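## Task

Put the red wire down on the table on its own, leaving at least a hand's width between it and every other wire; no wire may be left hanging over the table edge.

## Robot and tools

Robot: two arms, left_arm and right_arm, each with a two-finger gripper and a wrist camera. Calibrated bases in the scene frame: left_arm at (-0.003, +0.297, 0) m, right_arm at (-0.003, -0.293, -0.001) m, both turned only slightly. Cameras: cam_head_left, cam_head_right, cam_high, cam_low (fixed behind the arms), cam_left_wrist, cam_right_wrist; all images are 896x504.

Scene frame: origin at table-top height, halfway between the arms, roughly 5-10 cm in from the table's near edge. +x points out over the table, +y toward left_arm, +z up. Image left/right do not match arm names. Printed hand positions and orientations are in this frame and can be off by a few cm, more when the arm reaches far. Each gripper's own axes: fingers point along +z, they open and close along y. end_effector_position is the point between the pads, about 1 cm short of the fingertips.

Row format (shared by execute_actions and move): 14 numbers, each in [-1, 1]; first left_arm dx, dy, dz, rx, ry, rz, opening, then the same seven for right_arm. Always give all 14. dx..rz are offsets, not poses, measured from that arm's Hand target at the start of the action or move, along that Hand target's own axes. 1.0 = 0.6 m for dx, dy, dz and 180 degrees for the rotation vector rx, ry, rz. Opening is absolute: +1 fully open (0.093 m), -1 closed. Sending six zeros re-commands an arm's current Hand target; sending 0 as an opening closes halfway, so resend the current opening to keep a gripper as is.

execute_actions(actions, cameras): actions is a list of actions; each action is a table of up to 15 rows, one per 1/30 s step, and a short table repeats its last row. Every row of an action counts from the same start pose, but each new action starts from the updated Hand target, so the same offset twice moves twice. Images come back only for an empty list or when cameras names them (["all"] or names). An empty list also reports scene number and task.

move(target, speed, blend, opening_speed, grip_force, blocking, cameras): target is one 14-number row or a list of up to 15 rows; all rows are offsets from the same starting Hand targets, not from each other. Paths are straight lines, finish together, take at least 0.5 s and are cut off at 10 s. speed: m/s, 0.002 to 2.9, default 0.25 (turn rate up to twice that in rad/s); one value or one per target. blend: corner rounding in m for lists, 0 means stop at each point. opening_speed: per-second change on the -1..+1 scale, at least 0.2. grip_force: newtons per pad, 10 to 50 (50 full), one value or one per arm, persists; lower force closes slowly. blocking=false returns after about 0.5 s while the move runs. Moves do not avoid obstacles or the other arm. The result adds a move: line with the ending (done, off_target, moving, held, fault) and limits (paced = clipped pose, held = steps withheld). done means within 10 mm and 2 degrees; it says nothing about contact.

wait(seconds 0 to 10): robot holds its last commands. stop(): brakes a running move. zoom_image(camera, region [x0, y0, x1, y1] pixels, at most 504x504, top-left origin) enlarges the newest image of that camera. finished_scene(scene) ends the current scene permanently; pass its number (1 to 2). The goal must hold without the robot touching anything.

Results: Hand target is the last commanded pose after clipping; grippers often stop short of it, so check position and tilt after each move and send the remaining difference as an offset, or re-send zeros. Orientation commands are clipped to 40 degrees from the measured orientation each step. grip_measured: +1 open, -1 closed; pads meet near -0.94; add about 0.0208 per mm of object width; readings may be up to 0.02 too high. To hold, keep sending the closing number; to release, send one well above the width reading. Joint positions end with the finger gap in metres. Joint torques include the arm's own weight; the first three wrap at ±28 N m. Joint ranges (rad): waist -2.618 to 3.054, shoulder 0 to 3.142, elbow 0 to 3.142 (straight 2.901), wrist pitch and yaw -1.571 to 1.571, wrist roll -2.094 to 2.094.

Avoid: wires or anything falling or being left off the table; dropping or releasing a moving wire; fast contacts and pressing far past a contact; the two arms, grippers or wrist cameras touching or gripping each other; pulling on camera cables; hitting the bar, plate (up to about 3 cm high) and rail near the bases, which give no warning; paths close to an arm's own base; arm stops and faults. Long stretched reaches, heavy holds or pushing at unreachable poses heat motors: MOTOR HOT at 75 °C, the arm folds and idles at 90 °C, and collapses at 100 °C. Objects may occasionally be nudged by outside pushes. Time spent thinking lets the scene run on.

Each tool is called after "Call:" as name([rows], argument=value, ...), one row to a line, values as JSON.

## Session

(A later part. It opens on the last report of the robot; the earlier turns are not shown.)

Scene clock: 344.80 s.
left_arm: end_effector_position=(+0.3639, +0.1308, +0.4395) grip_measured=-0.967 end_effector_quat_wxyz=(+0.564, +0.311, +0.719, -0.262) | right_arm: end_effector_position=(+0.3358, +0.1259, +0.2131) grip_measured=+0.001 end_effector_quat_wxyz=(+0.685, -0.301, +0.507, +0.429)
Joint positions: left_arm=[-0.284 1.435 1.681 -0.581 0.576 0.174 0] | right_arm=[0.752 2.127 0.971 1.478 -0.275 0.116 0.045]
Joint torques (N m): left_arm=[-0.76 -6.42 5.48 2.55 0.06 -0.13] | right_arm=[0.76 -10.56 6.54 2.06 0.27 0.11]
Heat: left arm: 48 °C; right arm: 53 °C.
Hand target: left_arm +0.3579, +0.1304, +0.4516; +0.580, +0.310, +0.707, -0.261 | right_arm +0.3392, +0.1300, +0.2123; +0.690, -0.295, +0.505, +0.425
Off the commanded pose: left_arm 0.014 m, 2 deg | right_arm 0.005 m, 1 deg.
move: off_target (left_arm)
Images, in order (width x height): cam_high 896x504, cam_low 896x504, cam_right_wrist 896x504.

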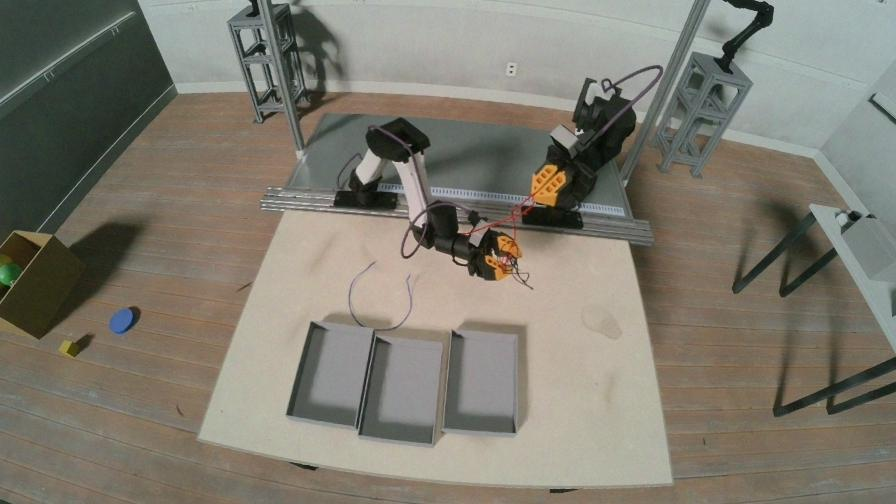

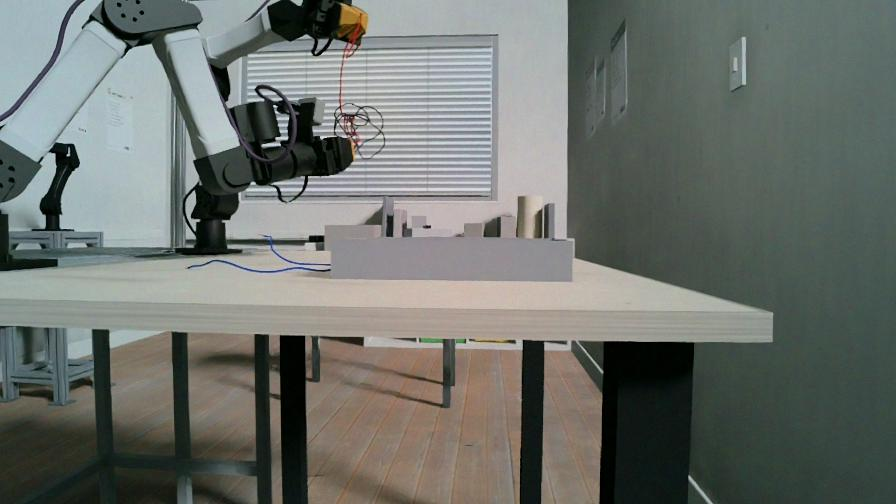

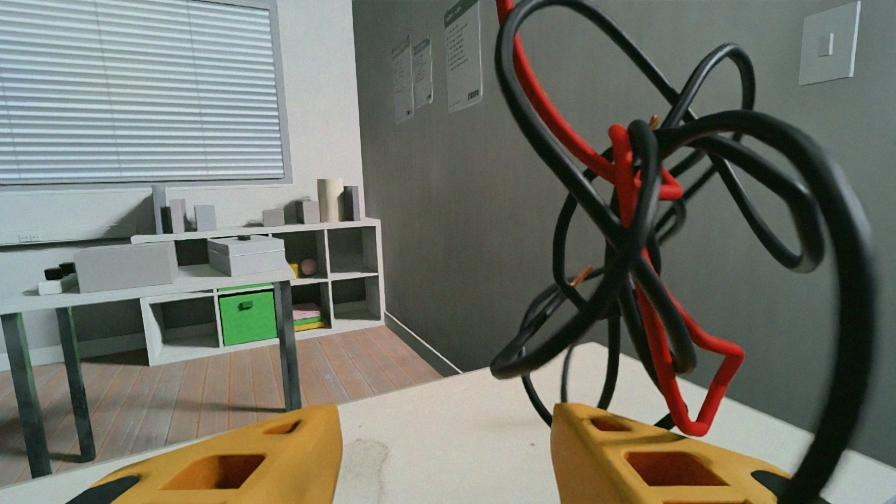

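Call:
move([
  [0,0,0,0,0,0,-1,0,0,-0.2,0,0,0,0.0],
  [0,0,0,0,0,0,-1,-0.08,-0.057,-0.17,0,0,0,0.0],
], speed=0.1, cameras=["cam_right_wrist","cam_low","cam_high"])

Call:
zoom_image(camera="cam_low", region=[280, 0, 480, 200])

Call:
zoom_image(camera="cam_high", region=[400, 170, 600, 310])

Scene clock: 358.70 s.
left_arm: end_effector_position=(+0.3639, +0.1308, +0.4395) grip_measured=-0.967 end_effector_quat_wxyz=(+0.564, +0.311, +0.719, -0.262) | right_arm: end_effector_position=(+0.3202, +0.0175, +0.1879) grip_measured=+0.001 end_effector_quat_wxyz=(+0.645, -0.304, +0.568, +0.411)
Joint positions: left_arm=[-0.284 1.435 1.681 -0.581 0.576 0.174 0] | right_arm=[0.547 1.871 0.568 1.49 -0.451 0.161 0.045]
Joint torques (N m): left_arm=[-0.76 -6.37 5.48 2.54 0.05 -0.14] | right_arm=[-0.36 -11.85 5.86 2.91 -0.03 0.25]
Heat: left arm: 49 °C; right arm: 53 °C.
Hand target: left_arm +0.3579, +0.1304, +0.4516; +0.580, +0.310, +0.707, -0.261 | right_arm +0.3179, +0.0148, +0.2249; +0.690, -0.295, +0.505, +0.425
Off the commanded pose: left_arm 0.014 m, 2 deg | right_arm 0.037 m, 9 deg.
joint sent to its limit (right arm) — joint 4 (wrist pitch), upper limit. The joint targets still meet the commanded pose.
move: off_target (left_arm, right_arm)
Images, in order (width x height): cam_high 896x504, cam_low 896x504, cam_right_wrist 896x504.

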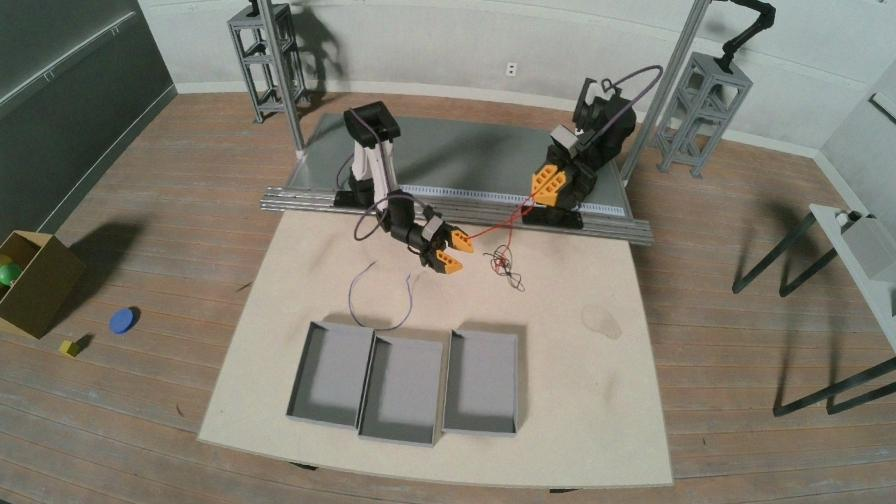

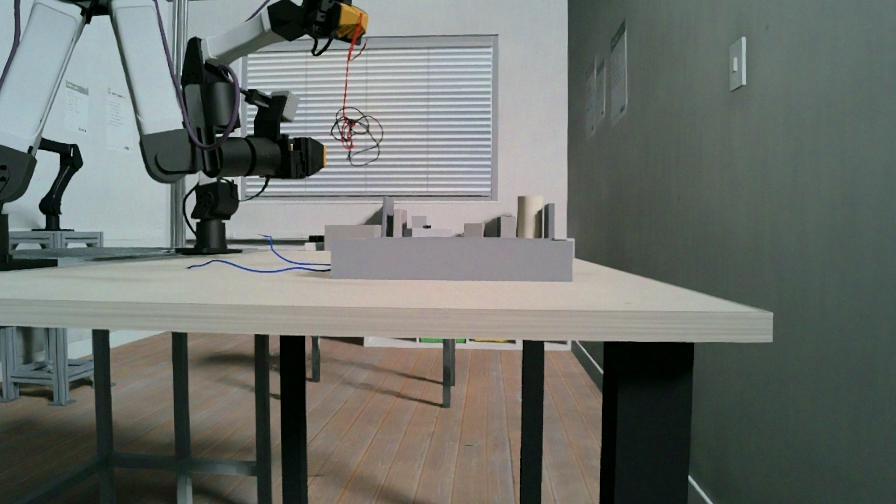

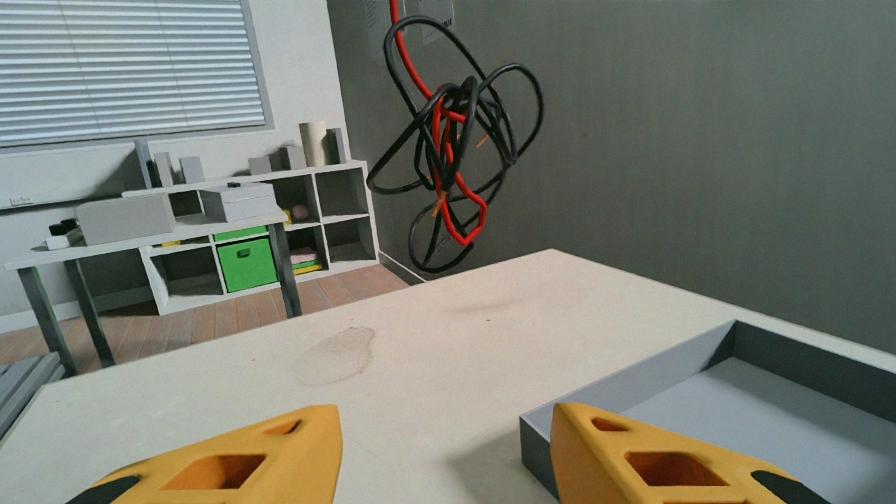

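Scaled by 2.520 from the camera's 896x504 image, which has a finer 1280x720 frame.

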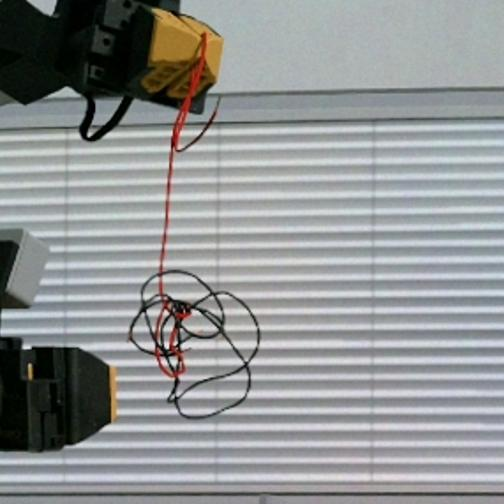

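Scaled by 2.520 from the camera's 896x504 image, which has a finer 1280x720 frame.

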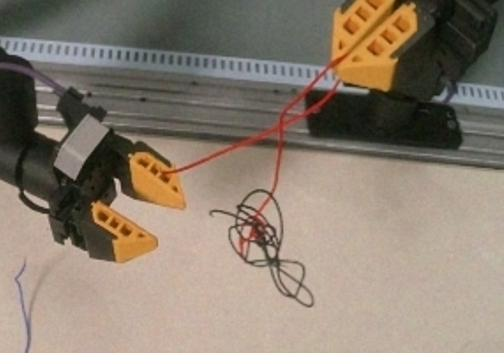

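Call:
move(target=[0,0,0,0,0,0,-1,-0.003,-0.072,0.127,0,0,0,-0.5], speed=0.12, cameras=["cam_right_wrist","cam_low","cam_high"])

Call:
zoom_image(camera="cam_low", region=[280, 0, 480, 200])

Call:
zoom_image(camera="cam_high", region=[400, 170, 600, 310])

Scene clock: 369.10 s.
left_arm: end_effector_position=(+0.3639, +0.1308, +0.4395) grip_measured=-0.967 end_effector_quat_wxyz=(+0.564, +0.311, +0.719, -0.262) | right_arm: end_effector_position=(+0.3838, +0.0563, +0.2528) grip_measured=-0.499 end_effector_quat_wxyz=(+0.695, -0.295, +0.502, +0.422)
Joint positions: left_arm=[-0.284 1.435 1.681 -0.581 0.576 0.174 0] | right_arm=[0.537 2.005 0.961 1.409 -0.458 0.184 0.021]
Joint torques (N m): left_arm=[-0.73 -6.42 5.48 2.54 0.04 -0.14] | right_arm=[-0.64 -10.18 6.97 1.78 0 0.26]
Motor temperatures (°C): left_arm=[25 41 39 49 27 25 27] | right_arm=[26 55 35 48 27 24 30]
Heat: left arm: 49 °C; right arm: 55 °C.
Hand target: left_arm +0.3579, +0.1304, +0.4516; +0.580, +0.310, +0.707, -0.261 | right_arm +0.3900, +0.0581, +0.2497; +0.690, -0.295, +0.505, +0.425
Off the commanded pose: left_arm 0.014 m, 2 deg | right_arm 0.007 m, 1 deg.
move: off_target (left_arm)
Images, in order (width x height): cam_high 896x504, cam_low 896x504, cam_right_wrist 896x504.

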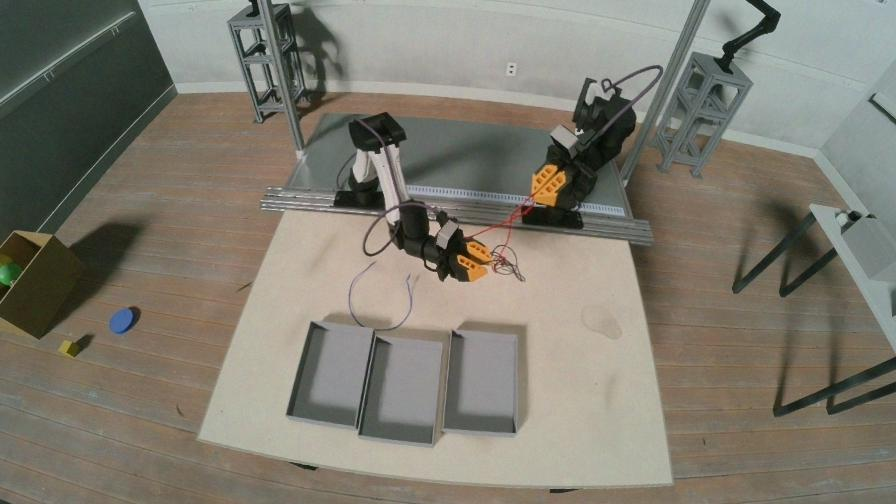

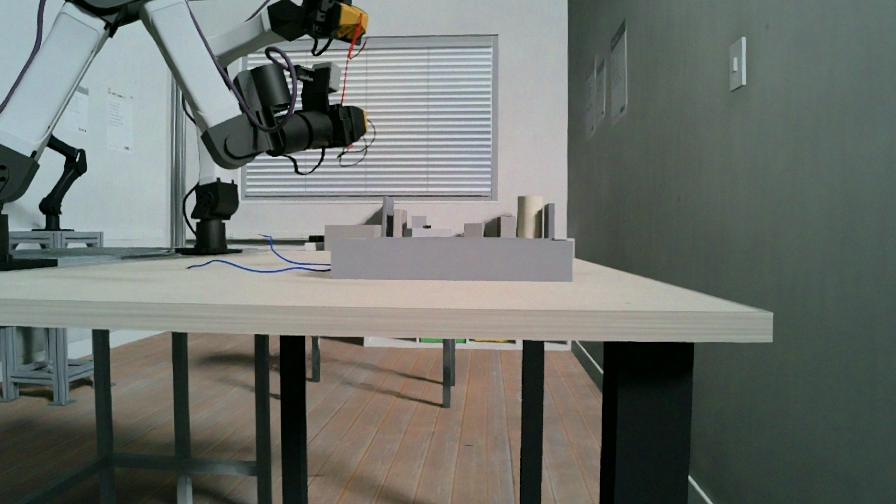

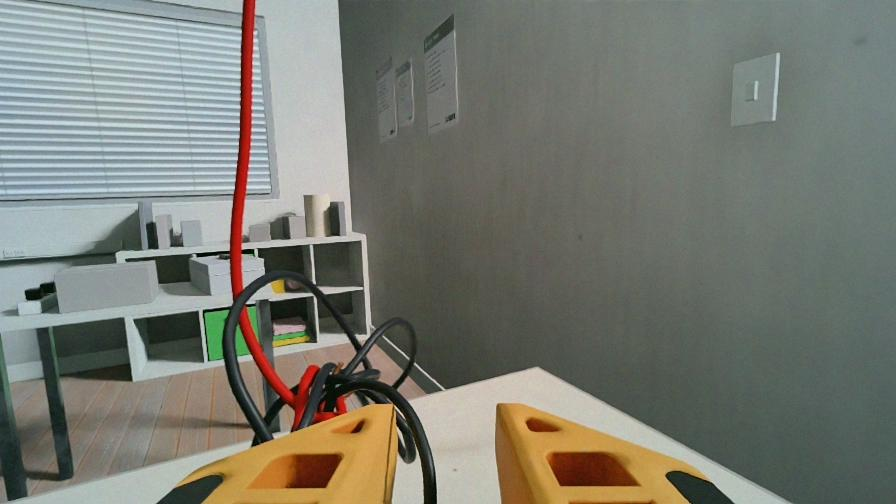

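Scaled by 2.520 from the camera's 896x504 image, which has a finer 1280x720 frame.

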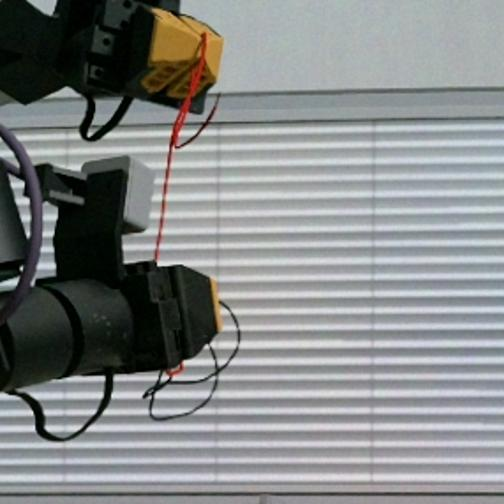

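Scaled by 2.520 from the camera's 896x504 image, which has a finer 1280x720 frame.

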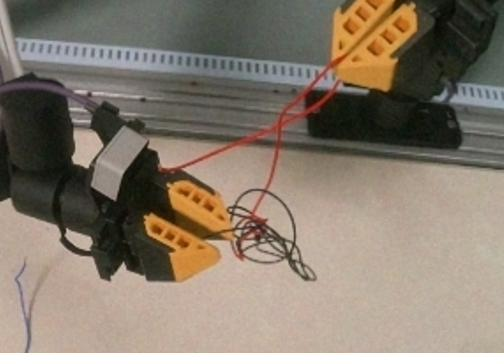

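Call:
move([
  [0,0,0,0,0,0,-1,0,0.005,0.015,0,0,0,-0.5],
  [0,0,0,0,0,0,-1,0,0.005,0.015,0,0,0,-1],
], opening_speed=1, cameras=["cam_right_wrist","cam_low"])

Call:
zoom_image(camera="cam_right_wrist", region=[200, 200, 604, 504])

Call:
zoom_image(camera="cam_low", region=[280, 0, 480, 200])

Scene clock: 375.00 s.
left_arm: end_effector_position=(+0.3639, +0.1308, +0.4395) grip_measured=-0.967 end_effector_quat_wxyz=(+0.564, +0.311, +0.719, -0.262) | right_arm: end_effector_position=(+0.3874, +0.0614, +0.2548) grip_measured=-0.988 end_effector_quat_wxyz=(+0.693, -0.296, +0.503, +0.423)
Joint positions: left_arm=[-0.284 1.435 1.681 -0.581 0.576 0.174 0] | right_arm=[0.541 2.013 0.991 1.383 -0.458 0.184 0]
Joint torques (N m): left_arm=[-0.64 -6.43 5.49 2.55 0.06 -0.14] | right_arm=[0.94 -10.19 6.74 1.8 0.13 0.18]
Motor temperatures (°C): left_arm=[25 41 39 49 27 25 27] | right_arm=[26 55 35 46 27 24 30]
Heat: left arm: 49 °C; right arm: 55 °C.
Hand target: left_arm +0.3579, +0.1304, +0.4516; +0.580, +0.310, +0.707, -0.261 | right_arm +0.3913, +0.0671, +0.2525; +0.690, -0.295, +0.505, +0.425
Off the commanded pose: left_arm 0.014 m, 2 deg | right_arm 0.007 m, 0 deg.
move: off_target (left_arm)
Images, in order (width x height): cam_low 896x504, cam_right_wrist 896x504.

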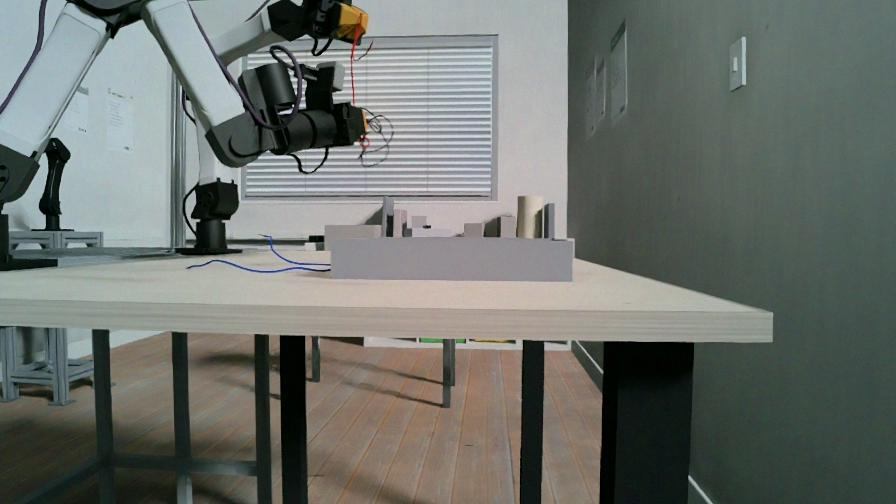

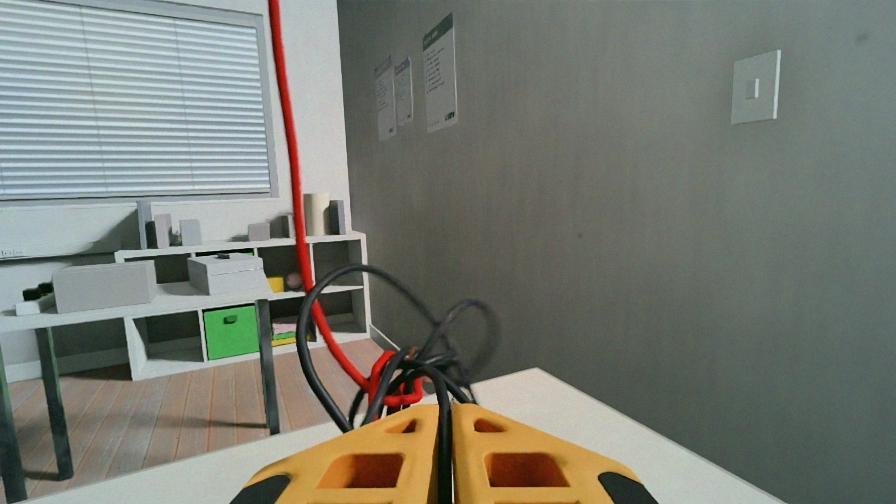

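Scaled by 1.248 from the camera's 896x504 image, which has a finer 1280x720 frame.

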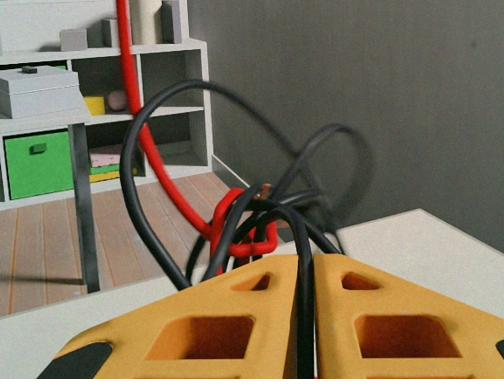

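Scaled by 2.520 from the camera's 896x504 image, which has a finer 1280x720 frame.

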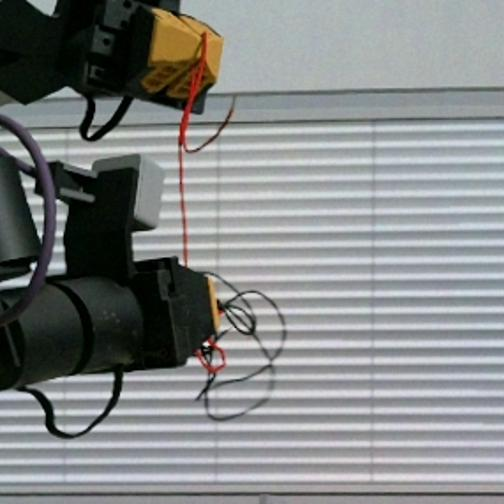

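Call:
move(target=[0,0,0,0,0,0,-1,0.137,-0.052,-0.217,0,0.05,0,-1], speed=0.06, cameras=["cam_right_wrist","cam_low","cam_high"])

Call:
zoom_image(camera="cam_high", region=[400, 170, 600, 310])

Call:
zoom_image(camera="cam_low", region=[280, 0, 480, 200])

Scene clock: 382.17 s.
left_arm: end_effector_position=(+0.3610, +0.1296, +0.4201) grip_measured=-0.967 end_effector_quat_wxyz=(+0.535, +0.309, +0.739, -0.268) | right_arm: end_effector_position=(+0.3737, -0.0261, +0.1326) grip_measured=-0.988 end_effector_quat_wxyz=(+0.611, -0.334, +0.595, +0.401)
Joint positions: left_arm=[-0.287 1.435 1.659 -0.629 0.575 0.174 0] | right_arm=[0.321 2.072 0.674 1.488 -0.715 0.13 0]
Joint torques (N m): left_arm=[-0.42 -7.06 6.86 3.06 0.1 -0.12] | right_arm=[-0.99 -7.95 2.21 2.86 -0.02 -0.02]
Heat: left arm: 49 °C; right arm: 54 °C.
Hand target: left_arm +0.3579, +0.1305, +0.4517; +0.580, +0.310, +0.707, -0.261 | right_arm +0.3713, -0.0328, +0.1329; +0.649, -0.328, +0.558, +0.401
Off the commanded pose: left_arm 0.032 m, 6 deg | right_arm 0.007 m, 6 deg.
joint sent to its limit (right arm) — joint 4 (wrist pitch), upper limit. The joint targets are off in orientation, not in position.
move: off_target (left_arm, right_arm)
Images, in order (width x height): cam_high 896x504, cam_low 896x504, cam_right_wrist 896x504.

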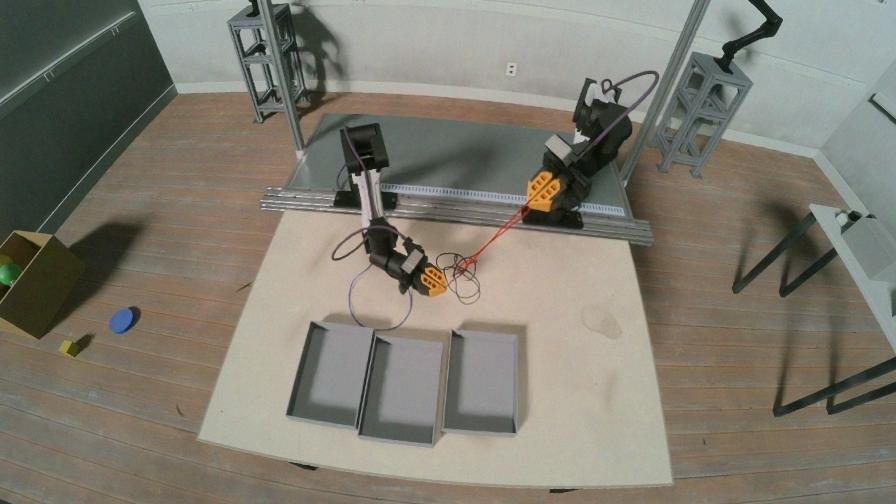

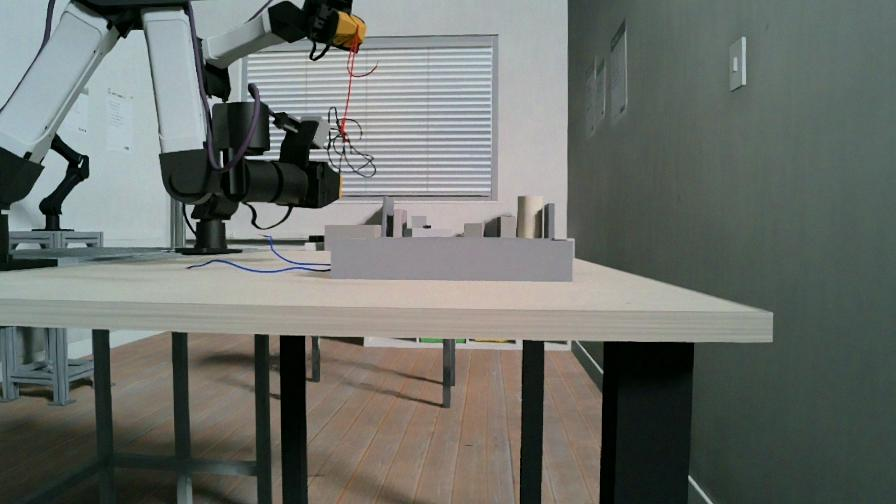

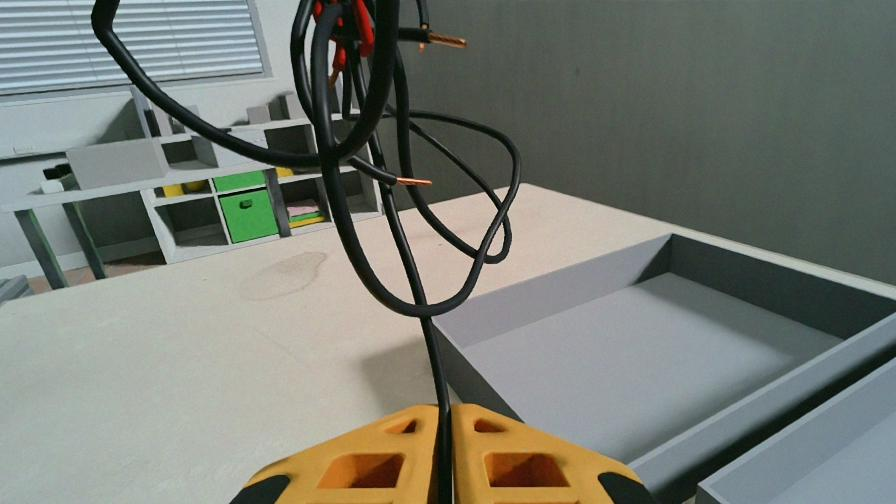

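Scaled by 2.520 from the camera's 896x504 image, which has a finer 1280x720 frame.

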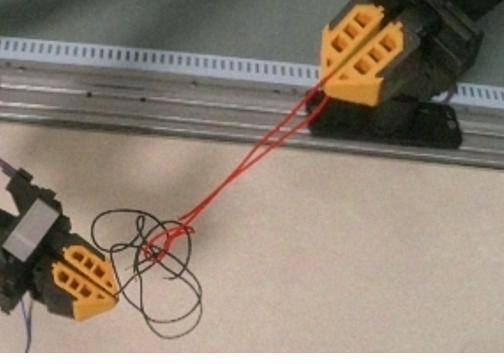

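Scaled by 2.520 from the camera's 896x504 image, which has a finer 1280x720 frame.

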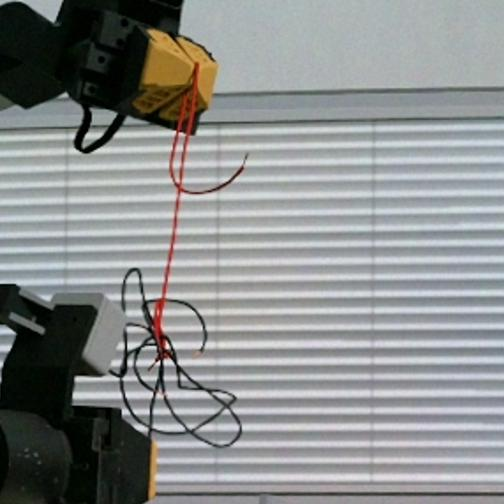

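Call:
move(target=[0.012,0.174,-0.067,0,0,0,-1,0,0,-0.05,0,0,0,-1], speed=0.04, cameras=["cam_right_wrist","cam_low","cam_high"])

Call:
zoom_image(camera="cam_high", region=[400, 170, 640, 340])

Call:
zoom_image(camera="cam_low", region=[280, 0, 480, 200])

Scene clock: 389.90 s.
left_arm: end_effector_position=(+0.4005, +0.2258, +0.4300) grip_measured=-0.967 end_effector_quat_wxyz=(+0.546, +0.295, +0.731, -0.283) | right_arm: end_effector_position=(+0.3596, -0.0525, +0.1149) grip_measured=-0.988 end_effector_quat_wxyz=(+0.590, -0.338, +0.615, +0.400)
Joint positions: left_arm=[0.055 1.588 1.857 -0.758 0.9 0.313 0] | right_arm=[0.252 2.048 0.581 1.487 -0.793 0.109 0]
Joint torques (N m): left_arm=[0.77 -4.9 8.7 2.66 0.29 0.12] | right_arm=[-1.14 -10.14 2.02 2.91 -0.05 -0.08]
Heat: left arm: 50 °C; right arm: 54 °C.
Hand target: left_arm +0.4079, +0.2309, +0.4513; +0.580, +0.310, +0.707, -0.261 | right_arm +0.3575, -0.0590, +0.1280; +0.648, -0.328, +0.558, +0.401
Off the commanded pose: left_arm 0.023 m, 6 deg | right_arm 0.015 m, 9 deg.
joint sent to its limit (right arm) — joint 4 (wrist pitch), upper limit. The joint targets are off in orientation, not in position.
move: off_target (left_arm, right_arm)
Images, in order (width x height): cam_high 896x504, cam_low 896x504, cam_right_wrist 896x504.

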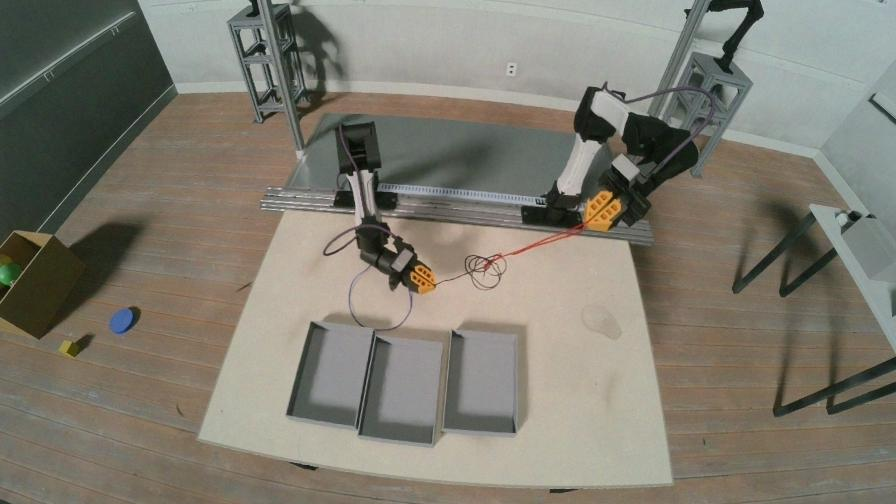

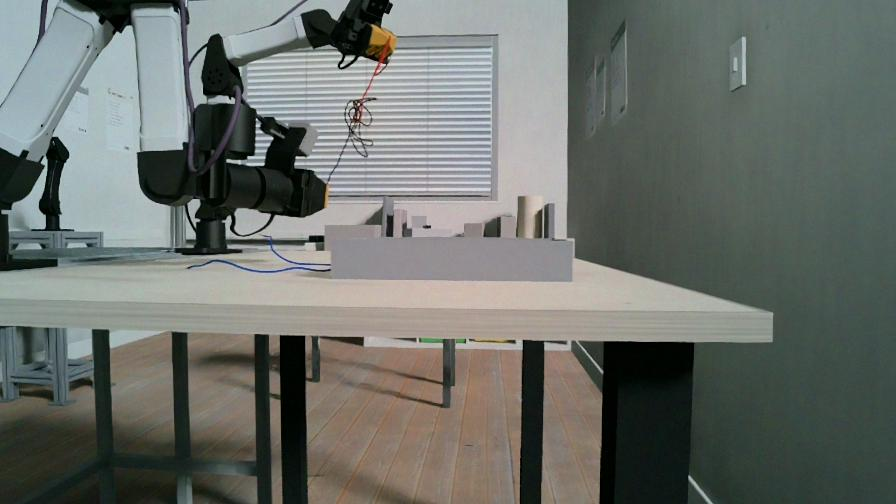

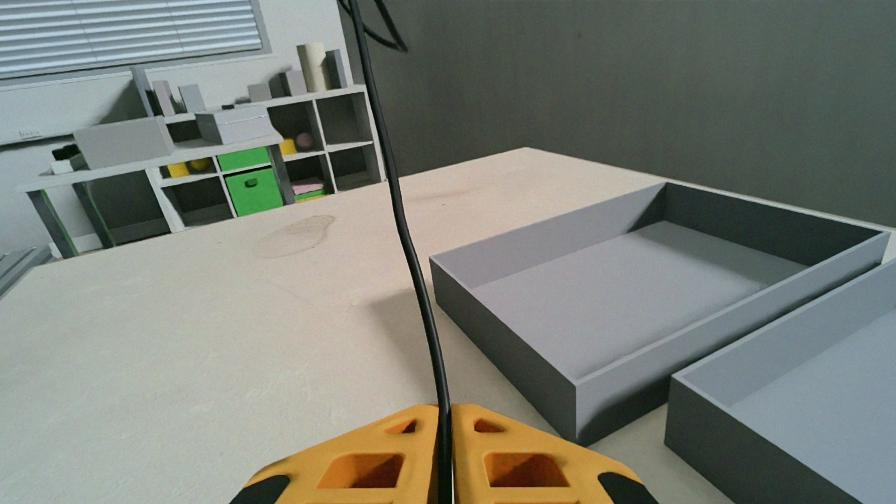

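Scaled by 2.100 from the camera's 896x504 image, which has a finer 1280x720 frame.

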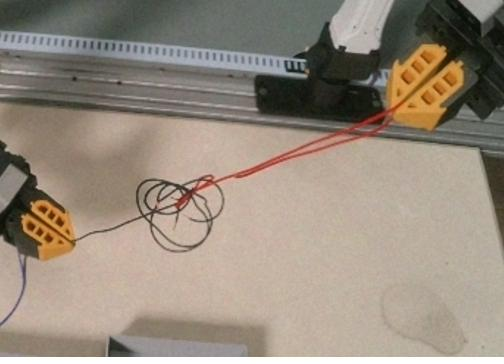

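Scaled by 2.520 from the camera's 896x504 image, which has a finer 1280x720 frame.

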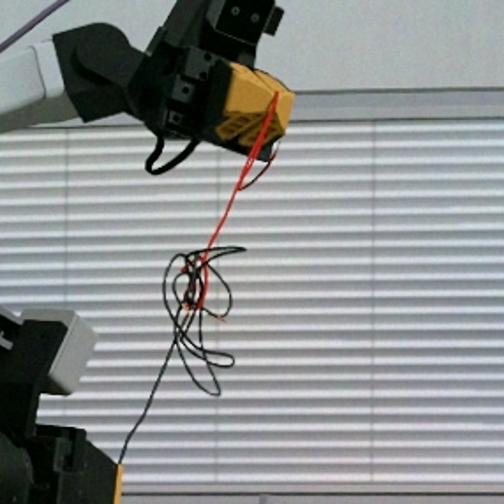

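Call:
move(target=[0.014,0.2,-0.09,-0.109,0,-0.021,-1,0,0,-0.18,0,0,0,-1], speed=0.05, cameras=["cam_right_wrist","cam_low","cam_high"])

Call:
zoom_image(camera="cam_high", region=[400, 170, 640, 340])

Call:
zoom_image(camera="cam_low", region=[280, 0, 480, 200])

Scene clock: 399.80 s.
left_arm: end_effector_position=(+0.4419, +0.3180, +0.4149) grip_measured=-0.967 end_effector_quat_wxyz=(+0.555, +0.195, +0.776, -0.228) | right_arm: end_effector_position=(+0.3081, -0.1433, +0.1022) grip_measured=-0.988 end_effector_quat_wxyz=(+0.564, -0.359, +0.624, +0.404)
Joint positions: left_arm=[0.24 1.698 1.953 -0.768 0.849 0.279 0] | right_arm=[-0.068 1.924 0.339 1.487 -1.156 0.013 0]
Joint torques (N m): left_arm=[3.41 -6.38 10.18 3.39 -0.44 -0.17] | right_arm=[-2.78 -7.84 0.59 2.71 -0.01 -0.08]
Motor temperatures (°C): left_arm=[25 41 41 50 27 25 27] | right_arm=[26 53 34 52 27 24 30]
Heat: left arm: 50 °C; right arm: 53 °C.
Hand target: left_arm +0.4601, +0.3520, +0.4525; +0.616, +0.184, +0.750, -0.155 | right_arm +0.3076, -0.1531, +0.1105; +0.648, -0.328, +0.558, +0.401
Off the commanded pose: left_arm 0.054 m, 11 deg | right_arm 0.013 m, 13 deg.
joint sent to its limit (right arm) — joint 4 (wrist pitch), upper limit. The joint targets are off in orientation, not in position.
move: off_target (left_arm, right_arm)
Images, in order (width x height): cam_high 896x504, cam_low 896x504, cam_right_wrist 896x504.

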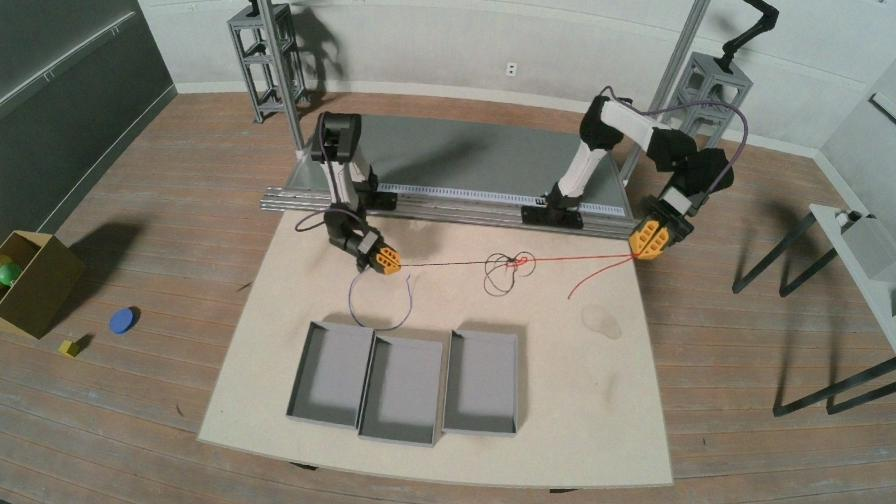

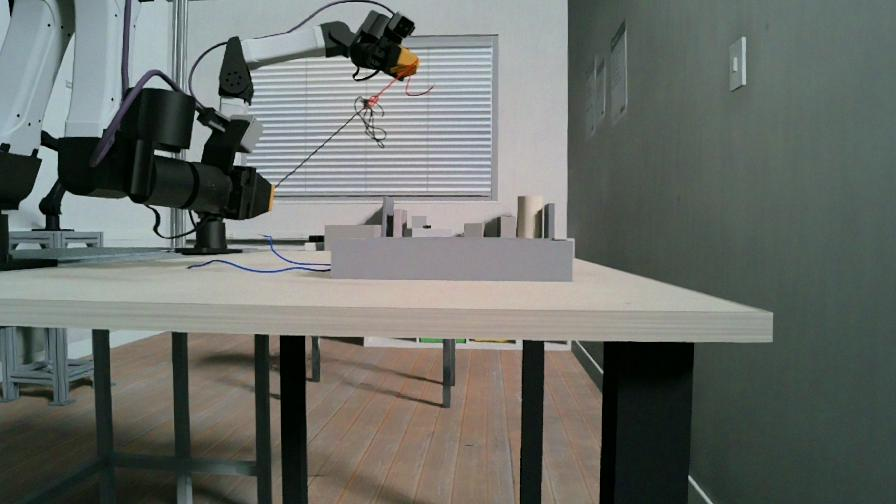

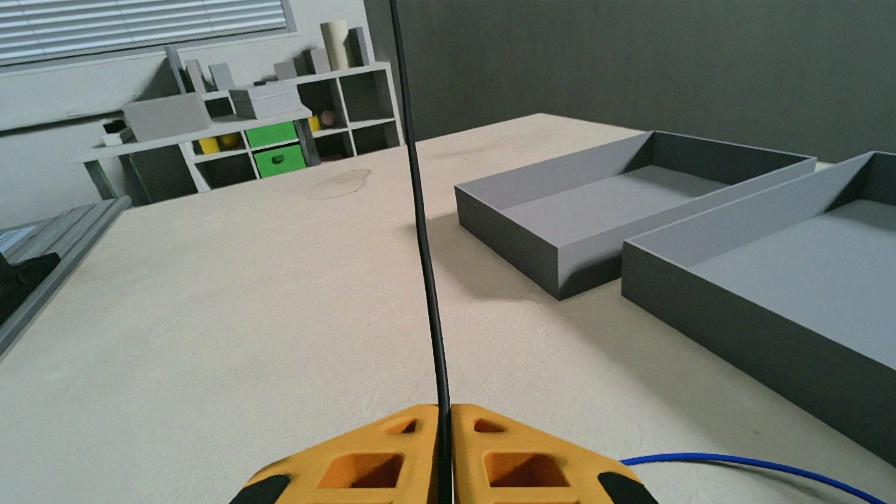

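Scaled by 2.100 from the camera's 896x504 image, which has a finer 1280x720 frame.

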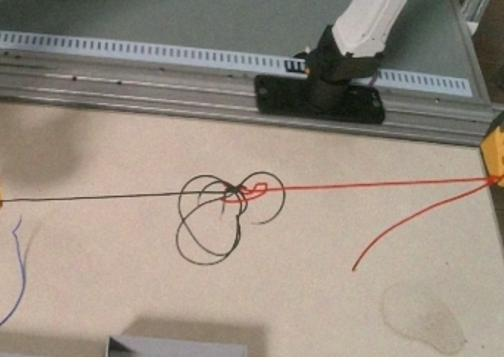

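Scaled by 2.520 from the camera's 896x504 image, which has a finer 1280x720 frame.

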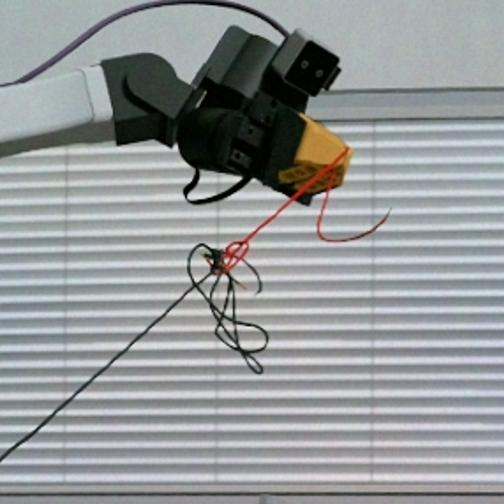

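Call:
move(target=[0,0,0,0,0,0,-1,0.02,0.03,-0.1,0,0,0,-1], speed=0.03, cameras=["cam_low","cam_high"])

Call:
zoom_image(camera="cam_high", region=[400, 170, 640, 340])

Call:
zoom_image(camera="cam_low", region=[320, 40, 440, 160])

Scene clock: 408.40 s.
left_arm: end_effector_position=(+0.4226, +0.3060, +0.3942) grip_measured=-0.967 end_effector_quat_wxyz=(+0.497, +0.177, +0.801, -0.282) | right_arm: end_effector_position=(+0.2626, -0.1832, +0.0912) grip_measured=-0.988 end_effector_quat_wxyz=(+0.562, -0.383, +0.607, +0.410)
Joint positions: left_arm=[0.241 1.698 1.956 -0.935 0.897 0.281 0] | right_arm=[-0.279 1.911 0.213 1.488 -1.415 -0.137 0]
Joint torques (N m): left_arm=[4.1 -7.54 11.07 4.39 -0.74 0.05] | right_arm=[-4.08 -3.23 -0.02 2.54 0.05 -0.04]
Heat: left arm: 54 °C; right arm: 52 °C.
Hand target: left_arm +0.4601, +0.3520, +0.4525; +0.616, +0.184, +0.750, -0.155 | right_arm +0.2647, -0.1953, +0.0893; +0.648, -0.328, +0.558, +0.401
Off the commanded pose: left_arm 0.083 m, 21 deg | right_arm 0.012 m, 13 deg.
joint sent to its limit (right arm) — joint 4 (wrist pitch), upper limit. The joint targets are off in orientation, not in position.
move: off_target (left_arm, right_arm)
Images, in order (width x height): cam_high 896x504, cam_low 896x504.

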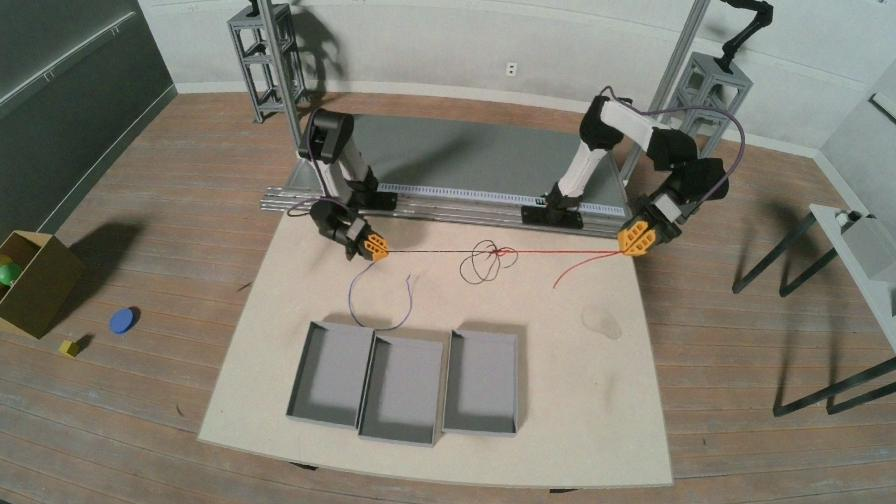

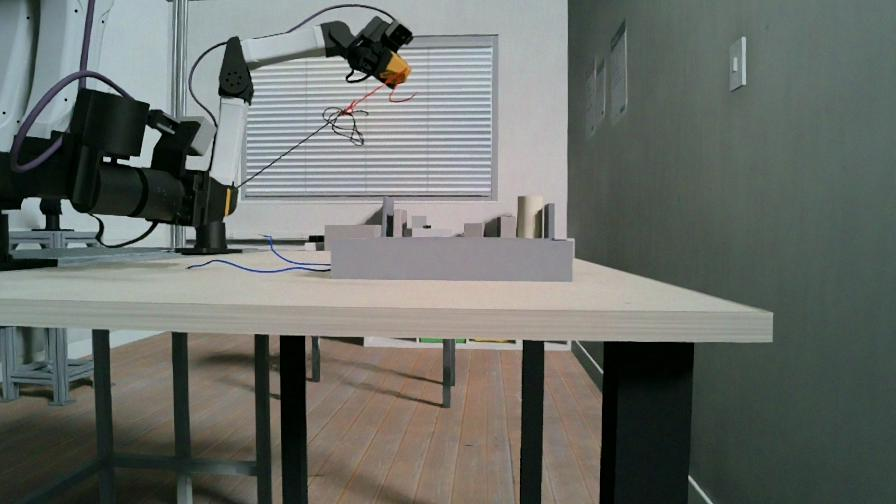

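Scaled by 2.100 from the camera's 896x504 image, which has a finer 1280x720 frame.

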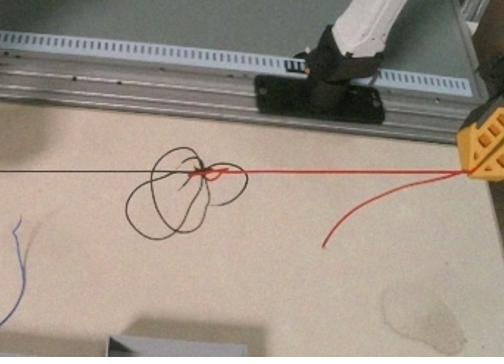

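Scaled by 4.200 from the camera's 896x504 image, which has a finer 1280x720 frame.

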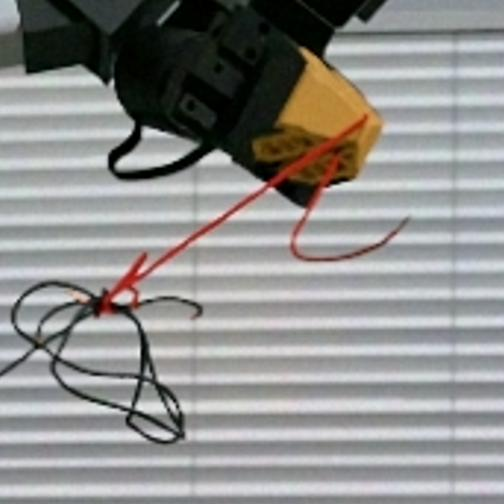

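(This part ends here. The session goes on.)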